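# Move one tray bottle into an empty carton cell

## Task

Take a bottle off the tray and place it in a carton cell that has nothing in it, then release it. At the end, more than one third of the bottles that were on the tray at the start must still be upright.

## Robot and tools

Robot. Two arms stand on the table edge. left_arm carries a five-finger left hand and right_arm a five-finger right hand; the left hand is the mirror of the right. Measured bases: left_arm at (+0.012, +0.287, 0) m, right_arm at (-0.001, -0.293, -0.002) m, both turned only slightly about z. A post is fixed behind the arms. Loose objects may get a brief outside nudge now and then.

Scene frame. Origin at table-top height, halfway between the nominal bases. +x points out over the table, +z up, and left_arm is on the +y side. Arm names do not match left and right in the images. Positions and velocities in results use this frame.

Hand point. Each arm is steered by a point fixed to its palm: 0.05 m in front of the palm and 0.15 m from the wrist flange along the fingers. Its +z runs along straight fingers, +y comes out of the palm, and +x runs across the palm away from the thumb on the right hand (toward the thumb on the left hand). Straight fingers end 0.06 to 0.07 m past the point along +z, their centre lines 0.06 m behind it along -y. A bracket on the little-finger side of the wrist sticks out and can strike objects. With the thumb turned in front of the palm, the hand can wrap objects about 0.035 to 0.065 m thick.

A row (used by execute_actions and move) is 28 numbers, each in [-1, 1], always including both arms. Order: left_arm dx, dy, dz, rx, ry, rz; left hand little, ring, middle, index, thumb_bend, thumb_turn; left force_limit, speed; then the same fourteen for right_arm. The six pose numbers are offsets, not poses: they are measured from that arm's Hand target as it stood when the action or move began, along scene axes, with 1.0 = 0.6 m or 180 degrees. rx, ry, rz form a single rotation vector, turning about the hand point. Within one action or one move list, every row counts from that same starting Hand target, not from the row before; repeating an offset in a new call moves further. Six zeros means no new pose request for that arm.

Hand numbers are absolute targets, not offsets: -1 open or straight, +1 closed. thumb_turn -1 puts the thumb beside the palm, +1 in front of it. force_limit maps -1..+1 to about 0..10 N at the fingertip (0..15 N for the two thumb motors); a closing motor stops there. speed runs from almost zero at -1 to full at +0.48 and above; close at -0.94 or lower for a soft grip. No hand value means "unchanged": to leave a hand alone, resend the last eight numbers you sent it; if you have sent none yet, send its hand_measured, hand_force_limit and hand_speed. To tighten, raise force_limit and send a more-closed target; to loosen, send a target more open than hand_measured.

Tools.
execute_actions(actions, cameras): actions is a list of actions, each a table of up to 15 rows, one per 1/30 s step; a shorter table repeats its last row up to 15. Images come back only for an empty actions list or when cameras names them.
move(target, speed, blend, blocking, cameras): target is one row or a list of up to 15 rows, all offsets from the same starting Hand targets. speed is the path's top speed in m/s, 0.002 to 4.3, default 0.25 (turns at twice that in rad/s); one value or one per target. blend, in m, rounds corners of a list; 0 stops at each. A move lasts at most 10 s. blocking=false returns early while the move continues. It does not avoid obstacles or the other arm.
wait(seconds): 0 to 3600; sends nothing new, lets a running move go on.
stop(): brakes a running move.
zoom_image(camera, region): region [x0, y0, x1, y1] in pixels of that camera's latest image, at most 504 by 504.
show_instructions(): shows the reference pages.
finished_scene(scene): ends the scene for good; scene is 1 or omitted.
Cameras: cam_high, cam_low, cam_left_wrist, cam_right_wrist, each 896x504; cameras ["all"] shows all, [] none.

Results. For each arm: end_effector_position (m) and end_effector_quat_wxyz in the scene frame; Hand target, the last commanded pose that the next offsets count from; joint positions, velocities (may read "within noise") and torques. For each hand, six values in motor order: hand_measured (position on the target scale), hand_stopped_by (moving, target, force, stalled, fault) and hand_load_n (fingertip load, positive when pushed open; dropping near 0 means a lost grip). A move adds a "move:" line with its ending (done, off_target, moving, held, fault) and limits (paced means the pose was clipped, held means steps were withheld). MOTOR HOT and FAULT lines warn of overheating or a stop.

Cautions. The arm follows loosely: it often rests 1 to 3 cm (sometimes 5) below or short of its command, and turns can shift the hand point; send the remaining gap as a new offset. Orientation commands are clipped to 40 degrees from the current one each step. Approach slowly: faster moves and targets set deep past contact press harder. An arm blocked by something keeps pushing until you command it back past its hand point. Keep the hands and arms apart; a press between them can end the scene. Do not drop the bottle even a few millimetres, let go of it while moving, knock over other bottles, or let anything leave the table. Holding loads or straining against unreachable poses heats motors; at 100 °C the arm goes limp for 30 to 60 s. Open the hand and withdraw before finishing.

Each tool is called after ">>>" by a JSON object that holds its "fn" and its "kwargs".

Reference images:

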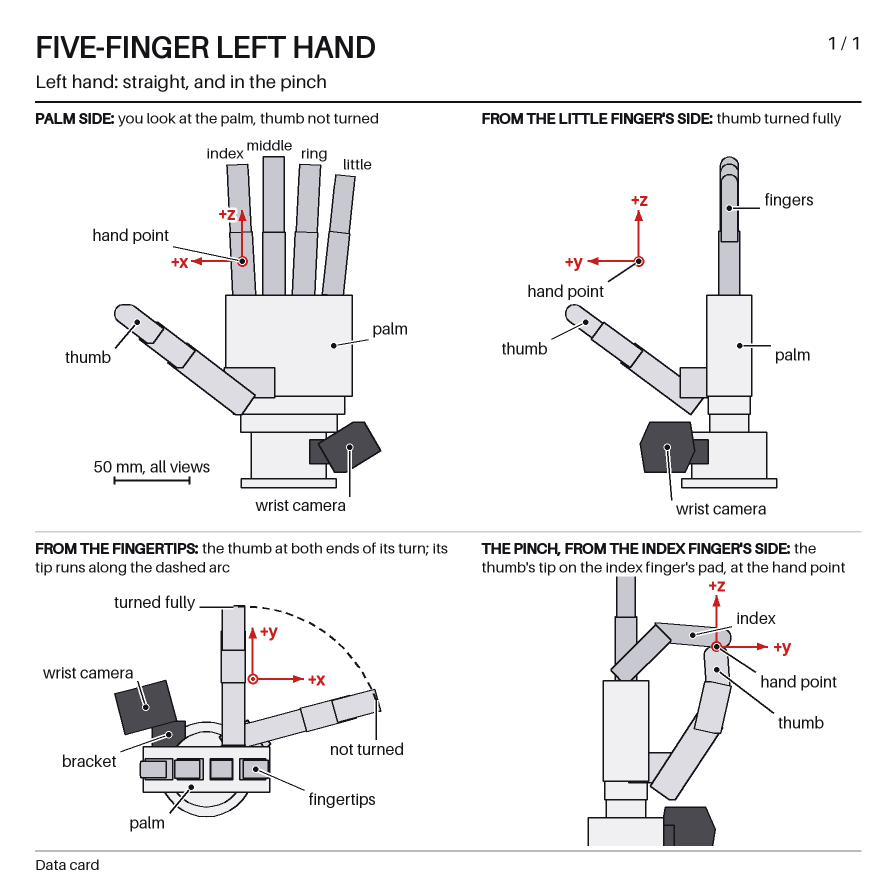

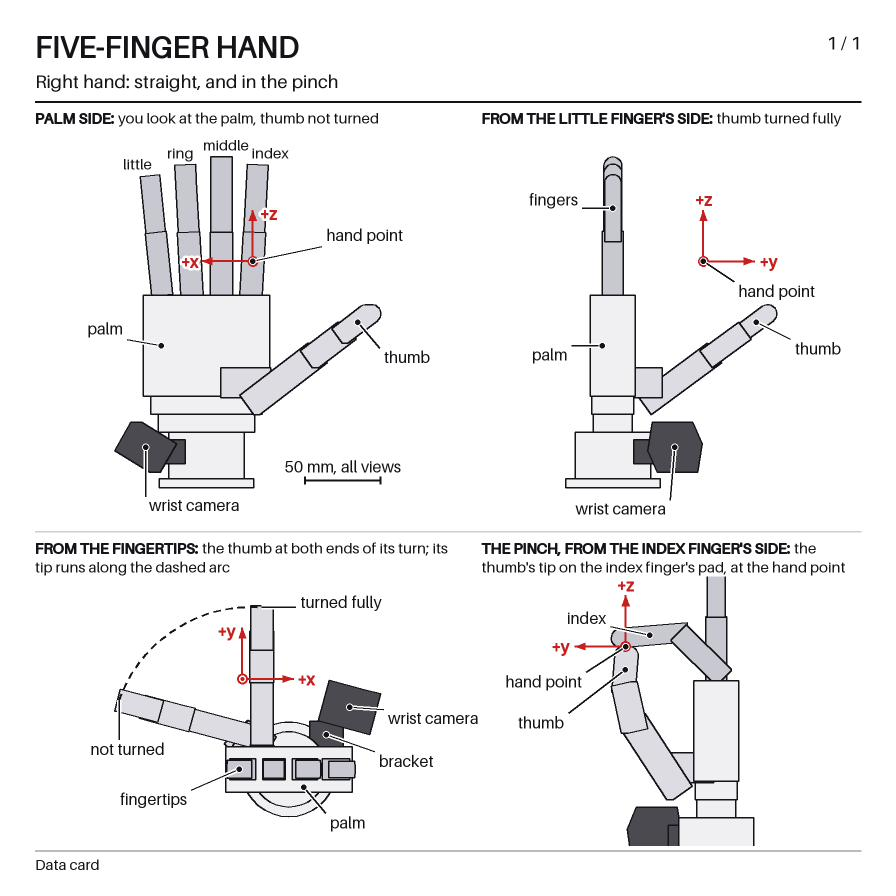

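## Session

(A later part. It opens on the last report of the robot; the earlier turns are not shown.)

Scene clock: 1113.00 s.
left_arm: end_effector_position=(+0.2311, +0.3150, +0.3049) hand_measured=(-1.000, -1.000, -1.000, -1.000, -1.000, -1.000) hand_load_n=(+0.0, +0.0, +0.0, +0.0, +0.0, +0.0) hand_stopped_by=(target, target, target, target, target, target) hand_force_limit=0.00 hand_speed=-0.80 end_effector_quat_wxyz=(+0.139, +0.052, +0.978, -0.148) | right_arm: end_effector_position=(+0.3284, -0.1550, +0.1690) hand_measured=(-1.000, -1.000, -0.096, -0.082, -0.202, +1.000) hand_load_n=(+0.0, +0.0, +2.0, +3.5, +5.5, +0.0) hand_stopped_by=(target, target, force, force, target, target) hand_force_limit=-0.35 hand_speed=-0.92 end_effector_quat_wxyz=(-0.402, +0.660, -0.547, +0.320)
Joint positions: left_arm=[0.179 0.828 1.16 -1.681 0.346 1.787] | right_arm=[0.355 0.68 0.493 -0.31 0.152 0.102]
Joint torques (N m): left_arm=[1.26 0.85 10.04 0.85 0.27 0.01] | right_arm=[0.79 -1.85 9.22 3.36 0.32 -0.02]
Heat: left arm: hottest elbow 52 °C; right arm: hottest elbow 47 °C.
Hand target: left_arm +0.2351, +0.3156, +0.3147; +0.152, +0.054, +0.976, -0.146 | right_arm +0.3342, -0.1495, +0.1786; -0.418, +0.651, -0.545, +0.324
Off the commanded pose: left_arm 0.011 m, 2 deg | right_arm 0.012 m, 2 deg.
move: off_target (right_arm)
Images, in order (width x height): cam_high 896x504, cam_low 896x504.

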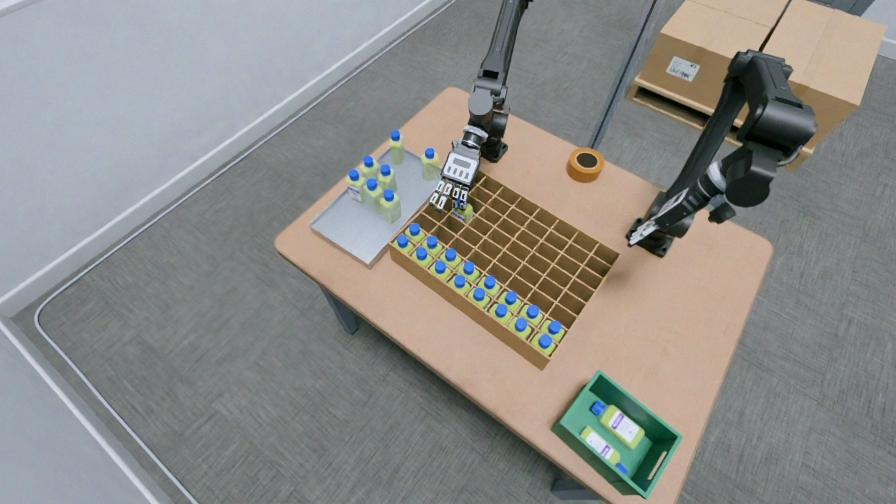

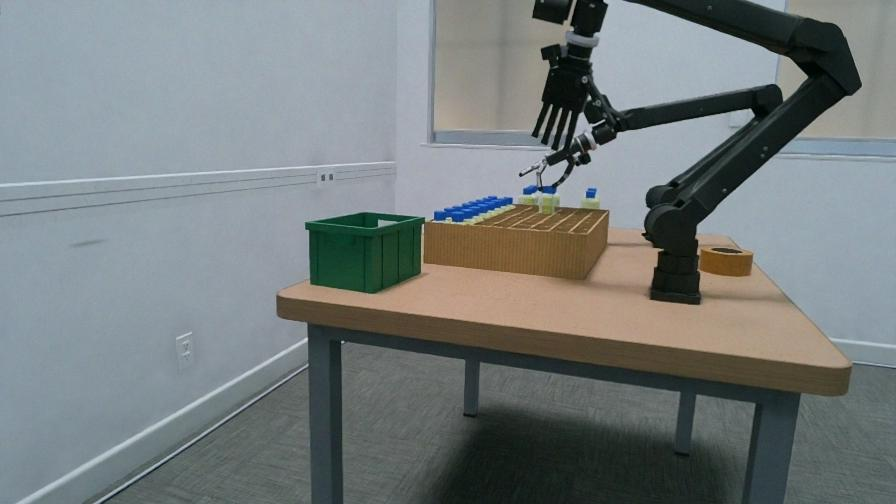

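>>> {"fn": "move", "kwargs": {"target": [[0,0,0,0,0,0,-1,-1,-1,-1,-1,-1,0,-0.8,0,0,-0.06,0,0,0,-1,-1,0.2,0.2,-0.2,1,-0.35,-0.92]], "speed": [0.04], "cameras": ["cam_low","cam_high","cam_right_wrist"]}}

>>> {"fn": "zoom_image", "kwargs": {"camera": "cam_high", "region": [420, 160, 500, 240]}}

>>> {"fn": "zoom_image", "kwargs": {"camera": "cam_low", "region": [510, 160, 590, 230]}}

Scene clock: 1123.97 s.
left_arm: end_effector_position=(+0.2311, +0.3150, +0.3049) hand_measured=(-1.000, -1.000, -1.000, -1.000, -1.000, -1.000) hand_load_n=(+0.0, -0.5, +0.0, +0.0, +0.0, +0.0) hand_stopped_by=(target, target, target, target, target, target) hand_force_limit=0.00 hand_speed=-0.80 end_effector_quat_wxyz=(+0.139, +0.052, +0.978, -0.148) | right_arm: end_effector_position=(+0.3271, -0.1539, +0.1355) hand_measured=(-1.000, -1.000, -0.096, -0.082, -0.202, +1.000) hand_load_n=(+0.0, +0.0, +1.5, +3.0, +5.5, +0.0) hand_stopped_by=(target, target, force, force, target, target) hand_force_limit=-0.35 hand_speed=-0.92 end_effector_quat_wxyz=(-0.405, +0.660, -0.547, +0.319)
Joint positions: left_arm=[0.179 0.828 1.16 -1.681 0.346 1.787] | right_arm=[0.358 0.71 0.41 -0.194 0.152 0.105]
Joint torques (N m): left_arm=[1.44 0.56 10.09 0.95 0.32 0.02] | right_arm=[0.62 -1.32 8.9 3.66 0.32 -0.04]
Heat: left arm: hottest elbow 52 °C; right arm: hottest elbow 46 °C.
Hand target: left_arm +0.2351, +0.3156, +0.3147; +0.152, +0.054, +0.976, -0.146 | right_arm +0.3341, -0.1495, +0.1425; -0.418, +0.651, -0.545, +0.324
Off the commanded pose: left_arm 0.011 m, 2 deg | right_arm 0.011 m, 2 deg.
move: off_target (right_arm)
Images, in order (width x height): cam_high 896x504, cam_low 896x504, cam_right_wrist 896x504.

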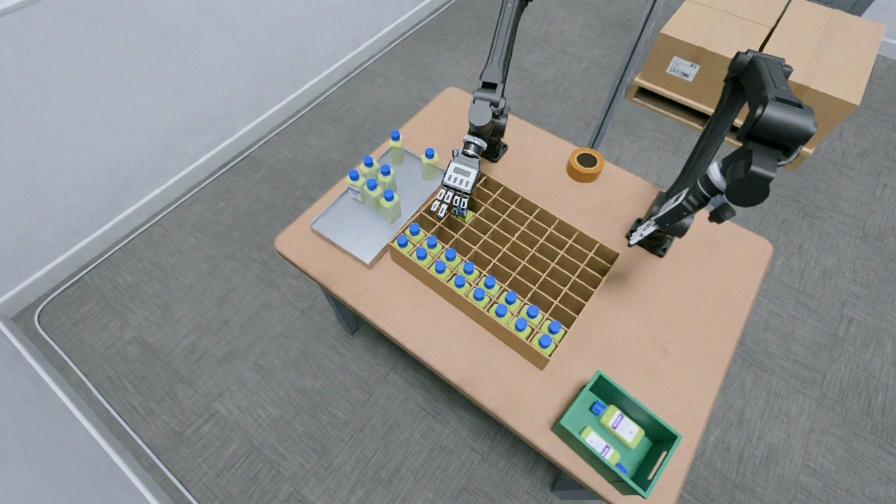

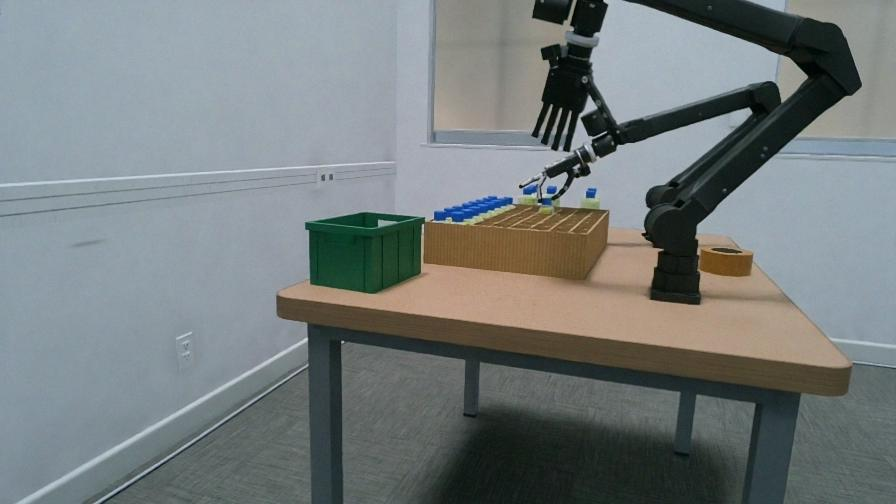

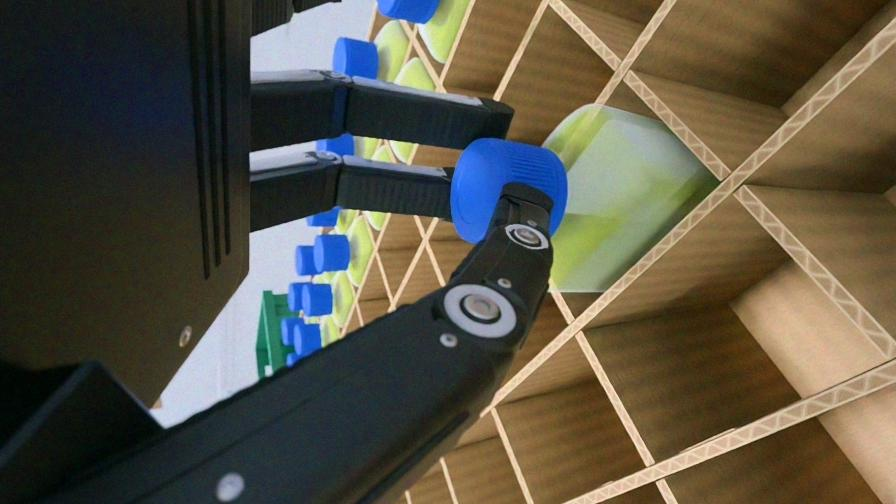

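Scaled by 6.300 from the camera's image (finer frame: 1280x720).

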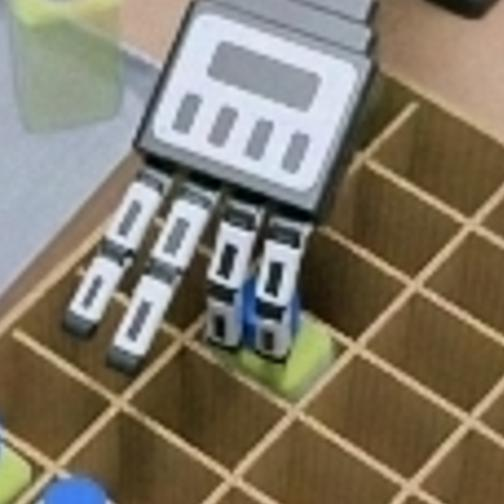

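Scaled by 6.300 from the camera's image (finer frame: 1280x720).

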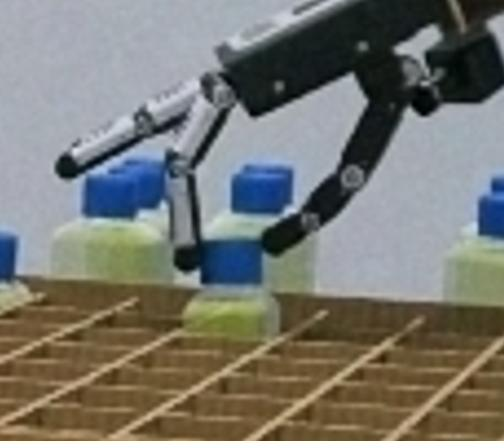

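>>> {"fn": "move", "kwargs": {"target": [[0,0,0,0,0,0,-1,-1,-1,-1,-1,-1,0,-0.8,0,0,-0.017,0,0,0,-1,-1,0.2,0.2,-0.2,1,-0.35,-0.92]], "speed": 0.03, "cameras": ["cam_low","cam_high"]}}

Scene clock: 1139.20 s.
left_arm: end_effector_position=(+0.2311, +0.3150, +0.3049) hand_measured=(-1.000, -1.000, -1.000, -1.000, -1.000, -1.000) hand_load_n=(+0.0, +0.0, +0.0, +0.0, +0.0, +0.0) hand_stopped_by=(target, target, target, target, target, target) hand_force_limit=0.00 hand_speed=-0.80 end_effector_quat_wxyz=(+0.139, +0.052, +0.978, -0.148) | right_arm: end_effector_position=(+0.3267, -0.1527, +0.1258) hand_measured=(-1.000, -1.000, -0.096, -0.082, -0.202, +1.000) hand_load_n=(+0.0, +0.0, +1.0, +2.5, +6.5, +0.0) hand_stopped_by=(target, target, force, force, target, target) hand_force_limit=-0.35 hand_speed=-0.92 end_effector_quat_wxyz=(-0.406, +0.660, -0.546, +0.318)
Joint positions: left_arm=[0.179 0.828 1.16 -1.681 0.346 1.787] | right_arm=[0.36 0.724 0.388 -0.157 0.15 0.107]
Joint torques (N m): left_arm=[1.38 1.03 10.02 0.85 0.26 0.06] | right_arm=[0.38 -1.26 8.76 3.7 0.44 -0.07]
Heat: left arm: hottest elbow 52 °C; right arm: hottest elbow 47 °C.
Hand target: left_arm +0.2351, +0.3156, +0.3147; +0.152, +0.054, +0.976, -0.146 | right_arm +0.3343, -0.1496, +0.1324; -0.418, +0.650, -0.545, +0.324
Off the commanded pose: left_arm 0.011 m, 2 deg | right_arm 0.010 m, 2 deg.
move: done
Images, in order (width x height): cam_high 896x504, cam_low 896x504.

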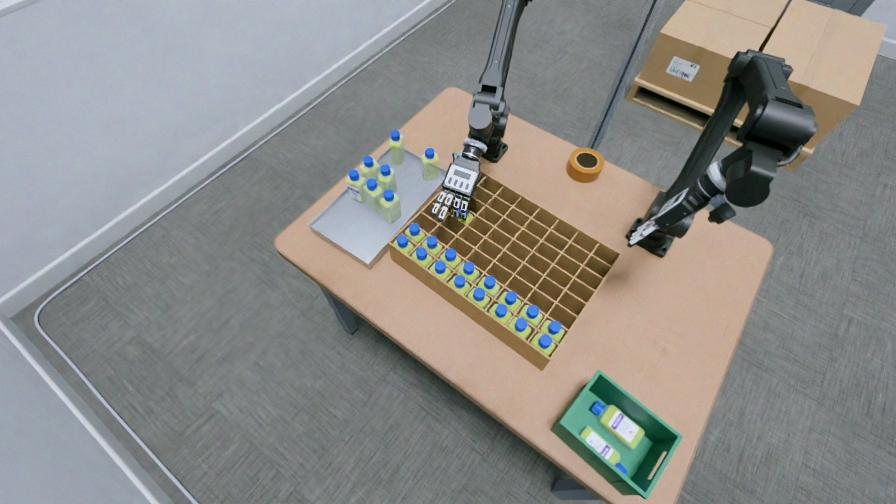

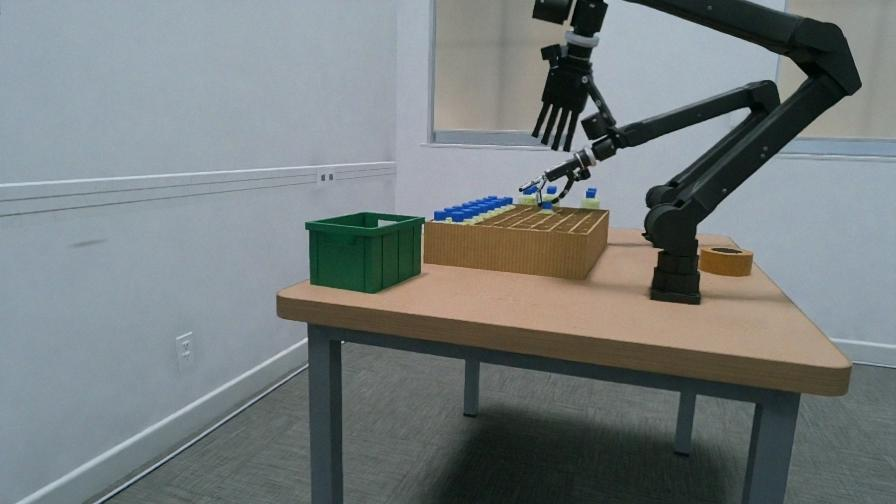

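>>> {"fn": "zoom_image", "kwargs": {"camera": "cam_low", "region": [510, 160, 590, 230]}}

>>> {"fn": "zoom_image", "kwargs": {"camera": "cam_high", "region": [440, 180, 500, 240]}}

Scaled by 6.300 from the camera's image (finer frame: 1280x720).

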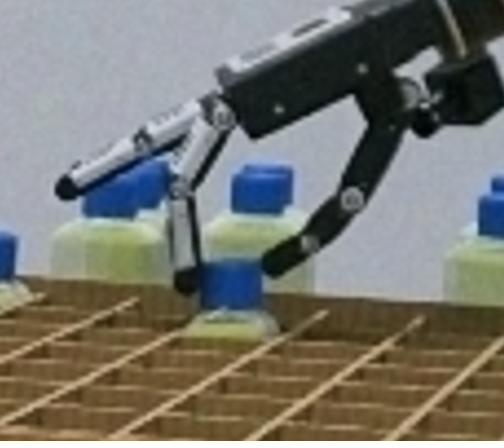

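Scaled by 8.400 from the camera's image (finer frame: 1280x720).

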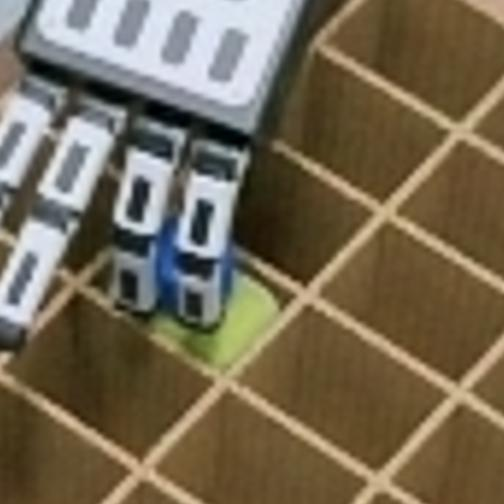

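>>> {"fn": "move", "kwargs": {"target": [[0,0,0,0,0,0,-1,-1,-1,-1,-1,-1,0,-0.8,0,0,-0.008,0,0,0,-1,-1,0.2,0.2,-0.2,1,-0.35,-0.92]], "speed": 0.03, "cameras": ["cam_low"]}}

>>> {"fn": "zoom_image", "kwargs": {"camera": "cam_low", "region": [510, 160, 590, 230]}}

Scene clock: 1146.13 s.
left_arm: end_effector_position=(+0.2311, +0.3150, +0.3049) hand_measured=(-1.000, -1.000, -1.000, -1.000, -1.000, -1.000) hand_load_n=(+0.0, +0.0, -0.5, +0.0, +0.0, +0.0) hand_stopped_by=(target, target, target, target, target, target) hand_force_limit=0.00 hand_speed=-0.80 end_effector_quat_wxyz=(+0.139, +0.052, +0.978, -0.148) | right_arm: end_effector_position=(+0.3281, -0.1521, +0.1252) hand_measured=(-1.000, -1.000, -0.096, -0.082, -0.202, +1.000) hand_load_n=(+0.0, -0.5, +1.5, +2.5, +5.5, +0.0) hand_stopped_by=(target, target, force, force, target, target) hand_force_limit=-0.35 hand_speed=-0.92 end_effector_quat_wxyz=(-0.410, +0.658, -0.545, +0.320)
Joint positions: left_arm=[0.179 0.828 1.16 -1.681 0.346 1.787] | right_arm=[0.36 0.727 0.38 -0.135 0.15 0.107]
Joint torques (N m): left_arm=[1.2 0.62 10.06 0.83 0.27 0.01] | right_arm=[0.38 -0.79 8.46 3.58 0.44 -0.06]
Heat: left arm: hottest elbow 52 °C; right arm: hottest elbow 47 °C.
Hand target: left_arm +0.2351, +0.3156, +0.3147; +0.152, +0.054, +0.976, -0.146 | right_arm +0.3342, -0.1496, +0.1274; -0.418, +0.651, -0.545, +0.324
Off the commanded pose: left_arm 0.011 m, 2 deg | right_arm 0.007 m, 1 deg.
move: done

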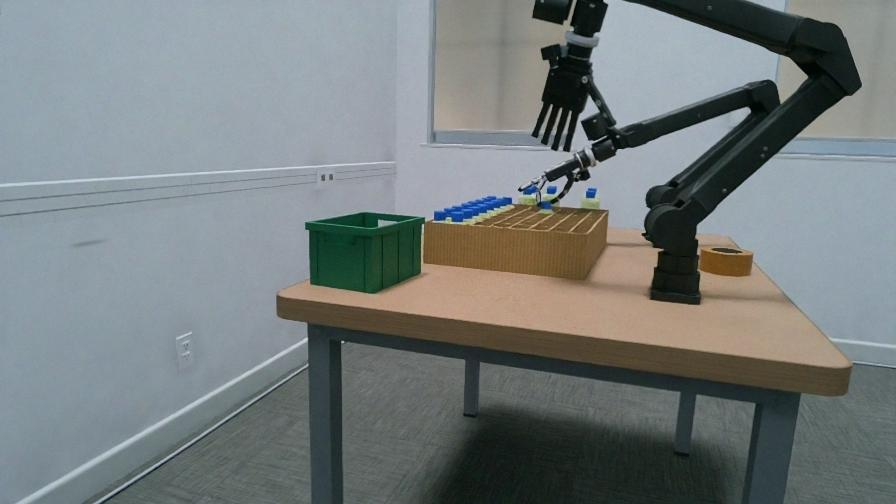

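Scaled by 6.300 from the camera's image (finer frame: 1280x720).

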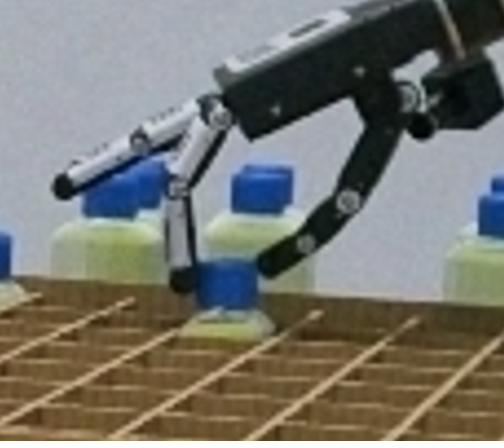

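>>> {"fn": "move", "kwargs": {"target": [[0,0,0,0,0,0,-1,-1,-1,-1,-1,-1,0,-0.8,0,0,-0.008,0,0,0,-1,-1,0.2,0.2,-0.2,1,-0.35,-0.92]], "speed": 0.03, "cameras": ["cam_high","cam_low","cam_right_wrist"]}}

>>> {"fn": "zoom_image", "kwargs": {"camera": "cam_low", "region": [430, 160, 610, 260]}}

>>> {"fn": "zoom_image", "kwargs": {"camera": "cam_high", "region": [440, 180, 500, 240]}}

Scene clock: 1152.43 s.
left_arm: end_effector_position=(+0.2311, +0.3150, +0.3049) hand_measured=(-1.000, -1.000, -1.000, -1.000, -1.000, -1.000) hand_load_n=(+0.0, +0.0, +0.0, +0.0, +0.0, +0.0) hand_stopped_by=(target, target, target, target, target, target) hand_force_limit=0.00 hand_speed=-0.80 end_effector_quat_wxyz=(+0.139, +0.052, +0.978, -0.148) | right_arm: end_effector_position=(+0.3302, -0.1513, +0.1246) hand_measured=(-1.000, -1.000, -0.096, -0.082, -0.202, +1.000) hand_load_n=(+0.0, +0.0, +1.5, +3.0, +4.5, +0.0) hand_stopped_by=(target, target, force, force, target, target) hand_force_limit=-0.35 hand_speed=-0.92 end_effector_quat_wxyz=(-0.414, +0.655, -0.543, +0.322)
Joint positions: left_arm=[0.179 0.828 1.16 -1.681 0.346 1.787] | right_arm=[0.36 0.734 0.374 -0.111 0.15 0.107]
Joint torques (N m): left_arm=[1.55 1.03 9.94 0.85 0.28 0.06] | right_arm=[0.26 -0.67 8.13 3.47 0.43 -0.07]
Heat: left arm: hottest elbow 52 °C; right arm: hottest elbow 46 °C.
Hand target: left_arm +0.2351, +0.3156, +0.3147; +0.152, +0.054, +0.976, -0.146 | right_arm +0.3341, -0.1496, +0.1225; -0.418, +0.651, -0.545, +0.324
Off the commanded pose: left_arm 0.011 m, 2 deg | right_arm 0.005 m, 1 deg.
move: done

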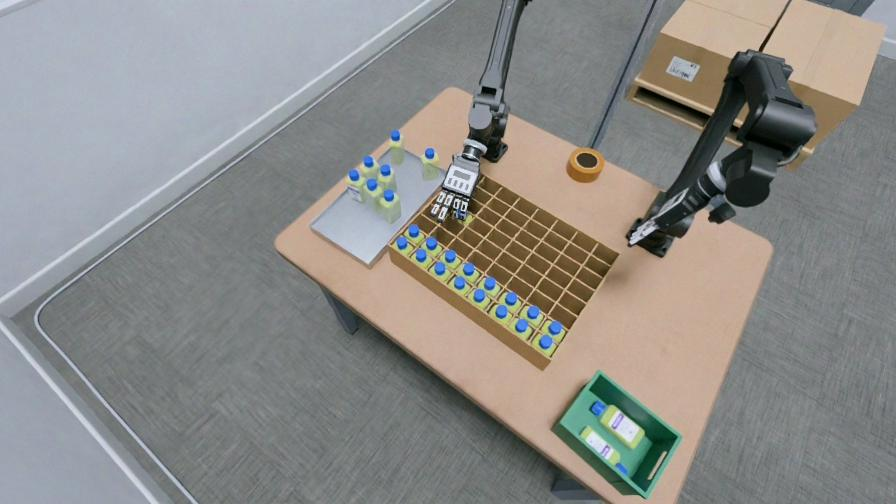

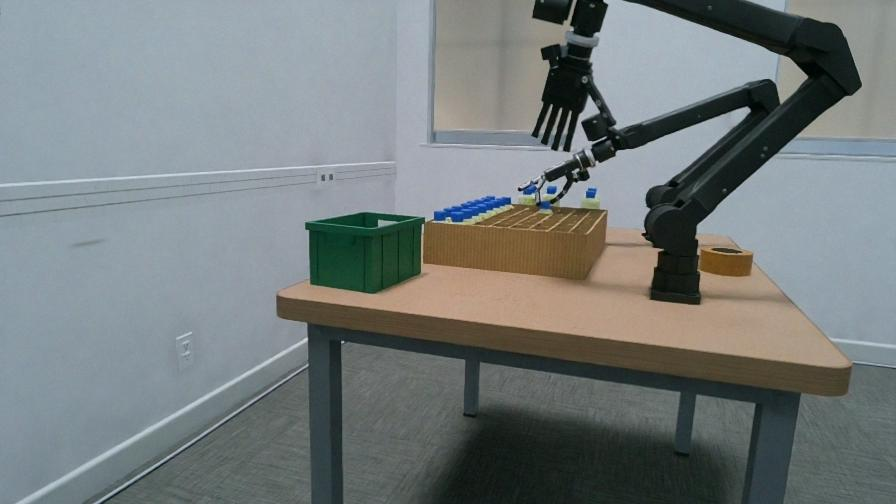

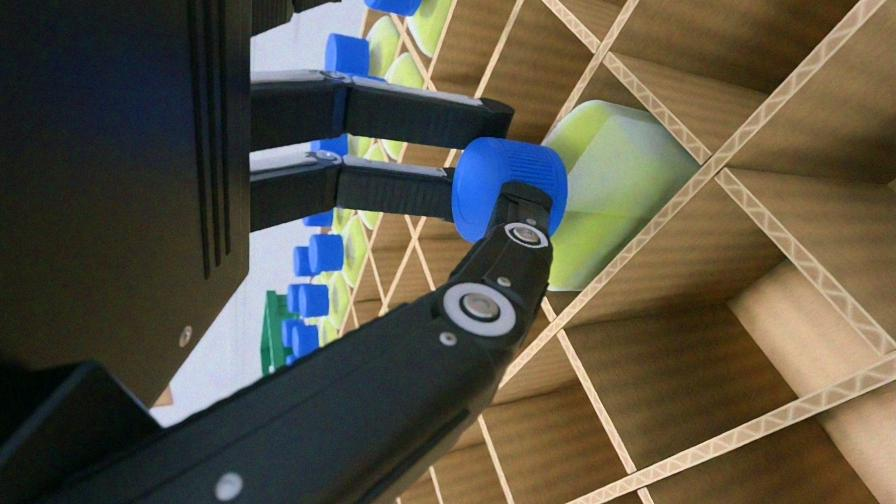

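Scaled by 2.800 from the camera's image (finer frame: 1280x720).

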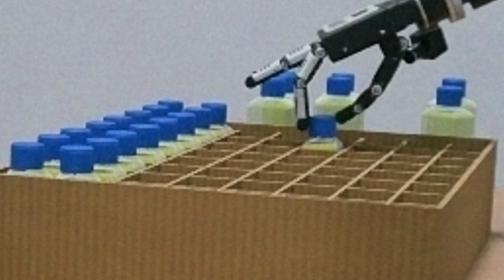

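Scaled by 8.400 from the camera's image (finer frame: 1280x720).

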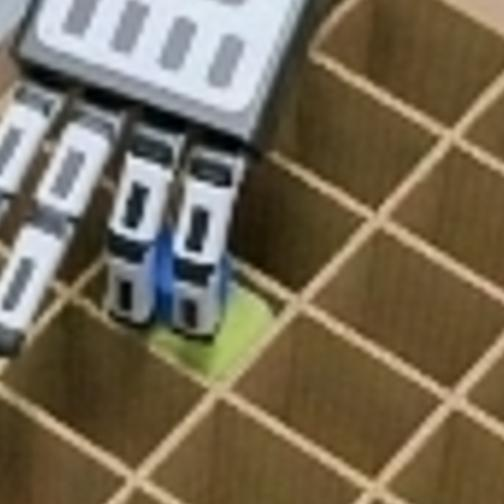

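>>> {"fn": "zoom_image", "kwargs": {"camera": "cam_low", "region": [480, 180, 570, 236]}}

Scaled by 5.600 from the camera's image (finer frame: 1280x720).

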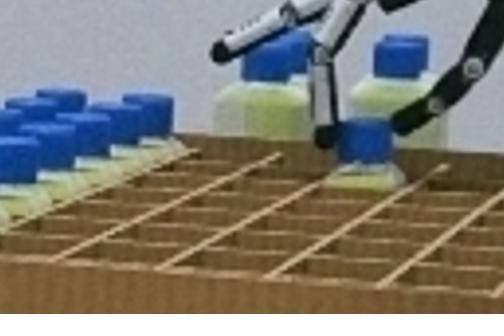

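>>> {"fn": "move", "kwargs": {"target": [[0,0,0,0,0,0,-1,-1,-1,-1,-1,-1,0,-0.8,0,0,0.015,0,0,0,-1,-1,0.2,0.2,-0.2,1,-0.35,-0.92]], "speed": 0.03, "cameras": []}}

Scene clock: 1174.63 s.
left_arm: end_effector_position=(+0.2311, +0.3150, +0.3049) hand_measured=(-1.000, -1.000, -1.000, -1.000, -1.000, -1.000) hand_load_n=(+0.0, +0.0, +0.0, +0.0, -0.5, +0.0) hand_stopped_by=(target, target, target, target, target, target) hand_force_limit=0.00 hand_speed=-0.80 end_effector_quat_wxyz=(+0.139, +0.052, +0.978, -0.148) | right_arm: end_effector_position=(+0.3300, -0.1515, +0.1245) hand_measured=(-1.000, -1.000, -0.096, -0.082, -0.202, +1.000) hand_load_n=(+0.0, +0.0, +1.5, +3.0, +4.0, +0.0) hand_stopped_by=(target, target, force, force, target, target) hand_force_limit=-0.35 hand_speed=-0.92 end_effector_quat_wxyz=(-0.414, +0.655, -0.544, +0.322)
Joint positions: left_arm=[0.179 0.828 1.16 -1.681 0.346 1.787] | right_arm=[0.36 0.733 0.374 -0.112 0.15 0.107]
Joint torques (N m): left_arm=[1.2 0.91 10.04 1.05 0.26 0.03] | right_arm=[0.32 -1.79 9.65 2.03 0.41 -0.06]
Heat: left arm: hottest elbow 52 °C; right arm: hottest elbow 44 °C.
Hand target: left_arm +0.2351, +0.3156, +0.3147; +0.152, +0.054, +0.976, -0.146 | right_arm +0.3342, -0.1497, +0.1316; -0.418, +0.651, -0.545, +0.324
Off the commanded pose: left_arm 0.011 m, 2 deg | right_arm 0.008 m, 1 deg.
move: done

>>> {"fn": "move", "kwargs": {"target": [[0,0,0,0,0,0,-1,-1,-1,-1,-1,-1,0,-0.8,0,0,0,0,0,0,-1,-1,-0.2,-0.2,-0.26,1,-0.35,-0.92]], "speed": 0.03, "cameras": ["cam_low","cam_right_wrist"]}}

>>> {"fn": "zoom_image", "kwargs": {"camera": "cam_low", "region": [480, 180, 570, 236]}}

Scene clock: 1178.93 s.
left_arm: end_effector_position=(+0.2311, +0.3150, +0.3049) hand_measured=(-1.000, -1.000, -1.000, -1.000, -1.000, -1.000) hand_load_n=(+0.0, +0.0, +0.0, +0.5, +0.0, +0.0) hand_stopped_by=(target, target, target, target, target, target) hand_force_limit=0.00 hand_speed=-0.80 end_effector_quat_wxyz=(+0.139, +0.052, +0.978, -0.148) | right_arm: end_effector_position=(+0.3301, -0.1519, +0.1247) hand_measured=(-1.000, -1.000, -0.200, -0.200, -0.260, +1.000) hand_load_n=(+0.0, +0.0, +0.0, +0.0, +0.0, +0.0) hand_stopped_by=(target, target, target, target, target, target) hand_force_limit=-0.35 hand_speed=-0.92 end_effector_quat_wxyz=(-0.414, +0.654, -0.544, +0.323)
Joint positions: left_arm=[0.179 0.828 1.16 -1.681 0.346 1.787] | right_arm=[0.36 0.732 0.374 -0.113 0.153 0.107]
Joint torques (N m): left_arm=[1.38 0.38 10.02 0.75 0.25 0.03] | right_arm=[0.44 -1.67 9.63 2.03 0.32 -0.07]
Heat: left arm: hottest elbow 52 °C; right arm: hottest elbow 44 °C.
Hand target: left_arm +0.2351, +0.3156, +0.3147; +0.152, +0.054, +0.976, -0.146 | right_arm +0.3342, -0.1496, +0.1317; -0.418, +0.651, -0.545, +0.324
Off the commanded pose: left_arm 0.011 m, 2 deg | right_arm 0.008 m, 1 deg.
move: done

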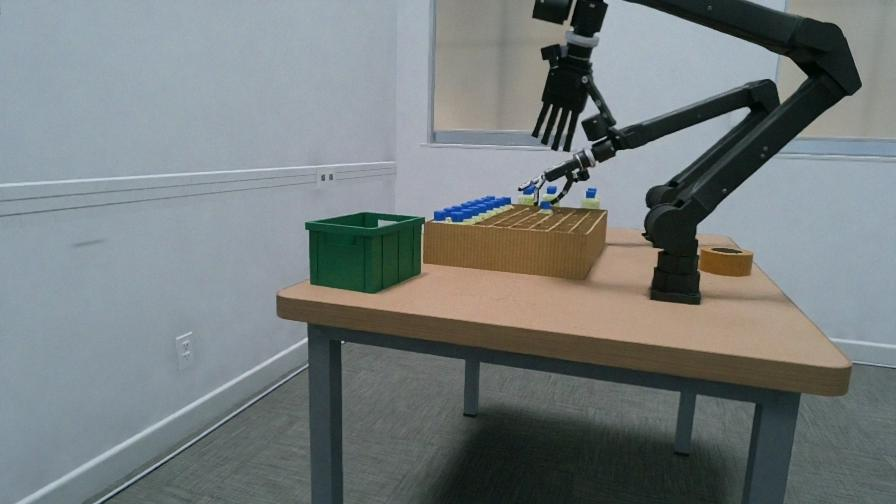

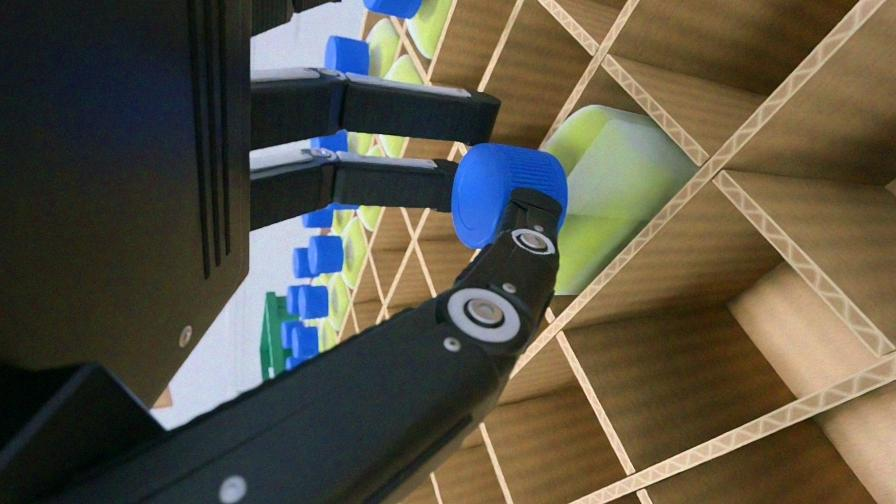

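Scaled by 5.600 from the camera's image (finer frame: 1280x720).

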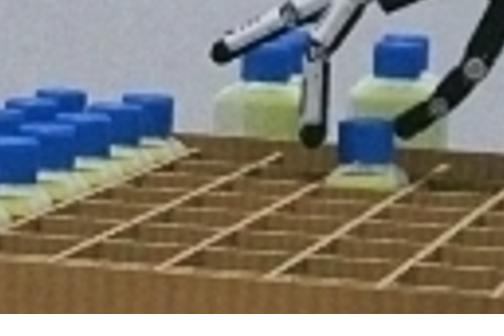

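>>> {"fn": "move", "kwargs": {"target": [[0,0,0,0,0,0,-1,-1,-1,-1,-1,-1,0,-0.8,0,0,0,0,0,0,-1,-1,-0.55,-0.55,-0.38,1,-0.35,-0.7],[0,0,0,0,0,0,-1,-1,-1,-1,-1,-1,0,-0.8,0,0,0.22,0,0,0,-1,-1,-0.55,-0.55,-0.38,1,-0.35,-0.7]], "speed": 0.08, "cameras": ["all"]}}

>>> {"fn": "zoom_image", "kwargs": {"camera": "cam_low", "region": [430, 160, 610, 260]}}

Scene clock: 1188.23 s.
left_arm: end_effector_position=(+0.2311, +0.3150, +0.3049) hand_measured=(-1.000, -1.000, -1.000, -1.000, -1.000, -1.000) hand_load_n=(+0.0, +0.0, +0.0, +0.0, +0.0, +0.0) hand_stopped_by=(target, target, target, target, target, target) hand_force_limit=0.00 hand_speed=-0.80 end_effector_quat_wxyz=(+0.139, +0.052, +0.978, -0.148) | right_arm: end_effector_position=(+0.3279, -0.1528, +0.2347) hand_measured=(-1.000, -1.000, -0.550, -0.550, -0.380, +1.000) hand_load_n=(+0.0, +0.0, +0.0, +0.0, +0.0, +0.0) hand_stopped_by=(target, target, target, target, target, target) hand_force_limit=-0.35 hand_speed=-0.70 end_effector_quat_wxyz=(-0.400, +0.662, -0.548, +0.316)
Joint positions: left_arm=[0.179 0.828 1.16 -1.681 0.346 1.787] | right_arm=[0.36 0.663 0.665 -0.508 0.153 0.107]
Joint torques (N m): left_arm=[1.26 0.67 10.09 0.75 0.27 0.07] | right_arm=[0.26 -2.2 12.68 1.68 0.3 -0.06]
Heat: left arm: hottest elbow 52 °C; right arm: hottest elbow 44 °C.
Hand target: left_arm +0.2351, +0.3156, +0.3147; +0.152, +0.054, +0.976, -0.146 | right_arm +0.3342, -0.1496, +0.2638; -0.418, +0.651, -0.545, +0.324
Off the commanded pose: left_arm 0.011 m, 2 deg | right_arm 0.030 m, 3 deg.
move: off_target (right_arm)

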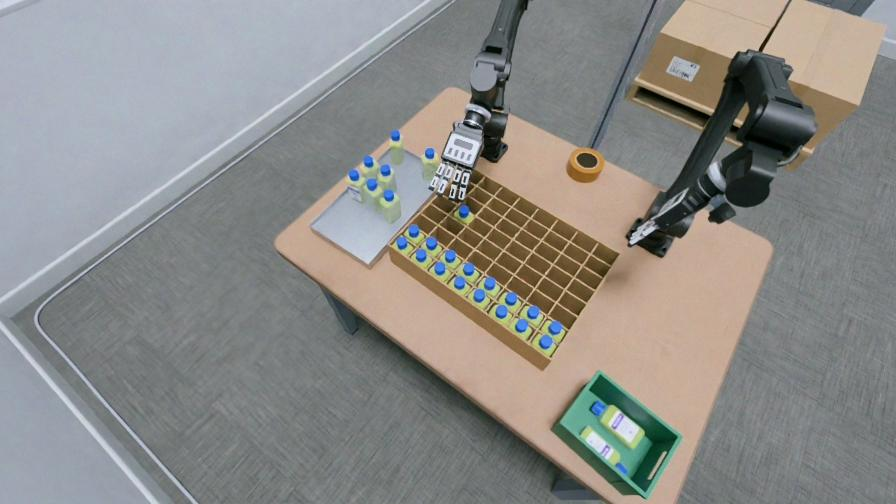

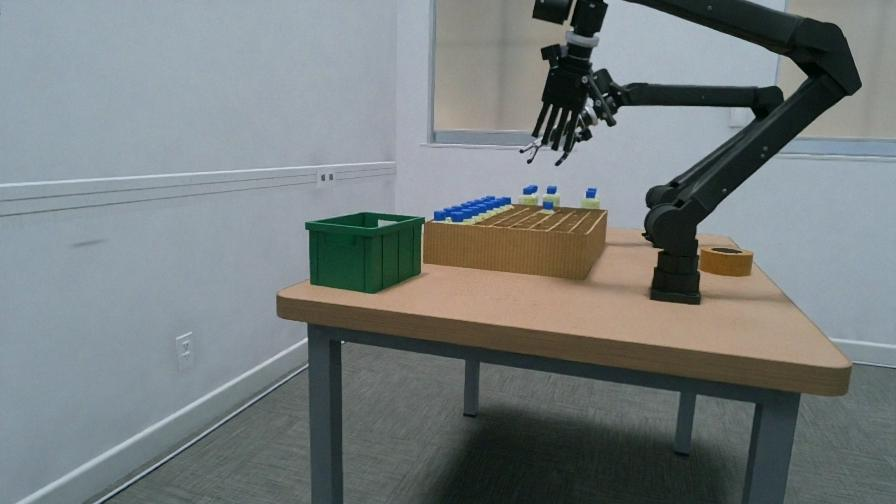

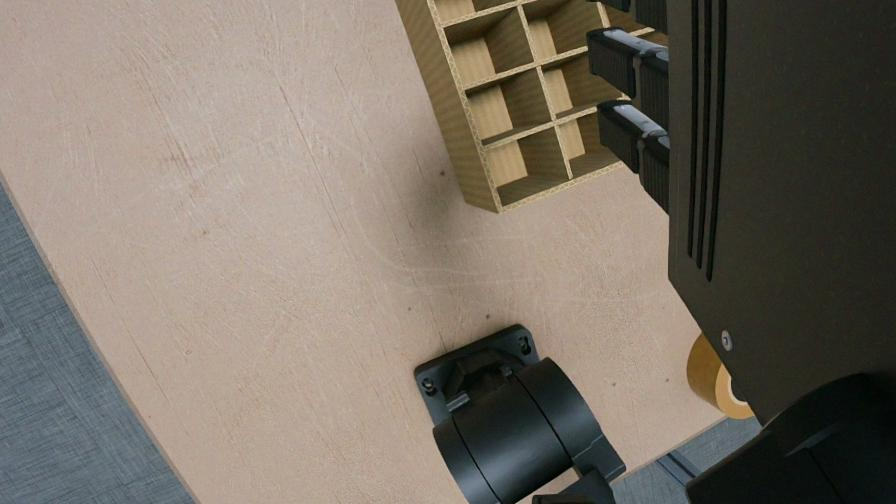

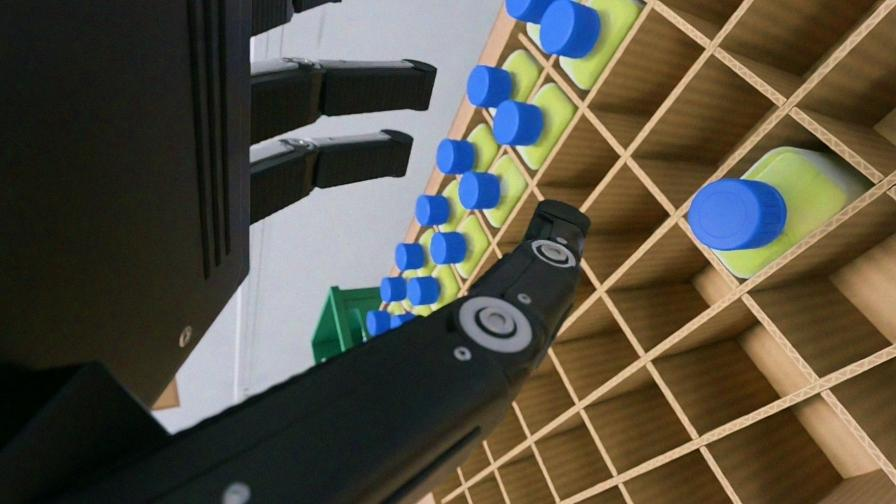

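Scaled by 2.800 from the camera's image (finer frame: 1280x720).

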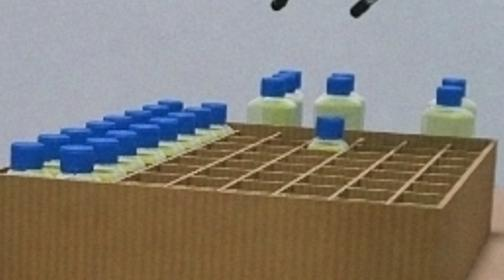

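>>> {"fn": "zoom_image", "kwargs": {"camera": "cam_high", "region": [380, 170, 520, 290]}}

Scaled by 3.600 from the camera's image (finer frame: 1280x720).

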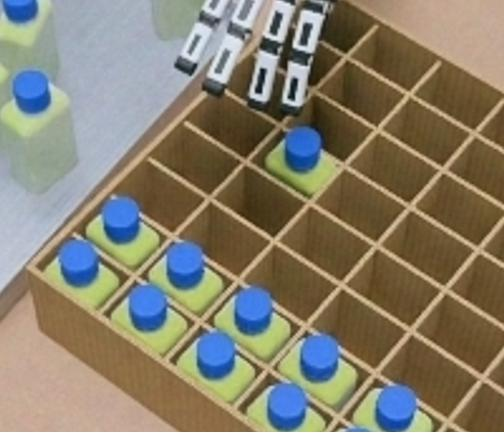

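>>> {"fn": "finished_scene", "kwargs": {}}

The scene is finished: the task was done.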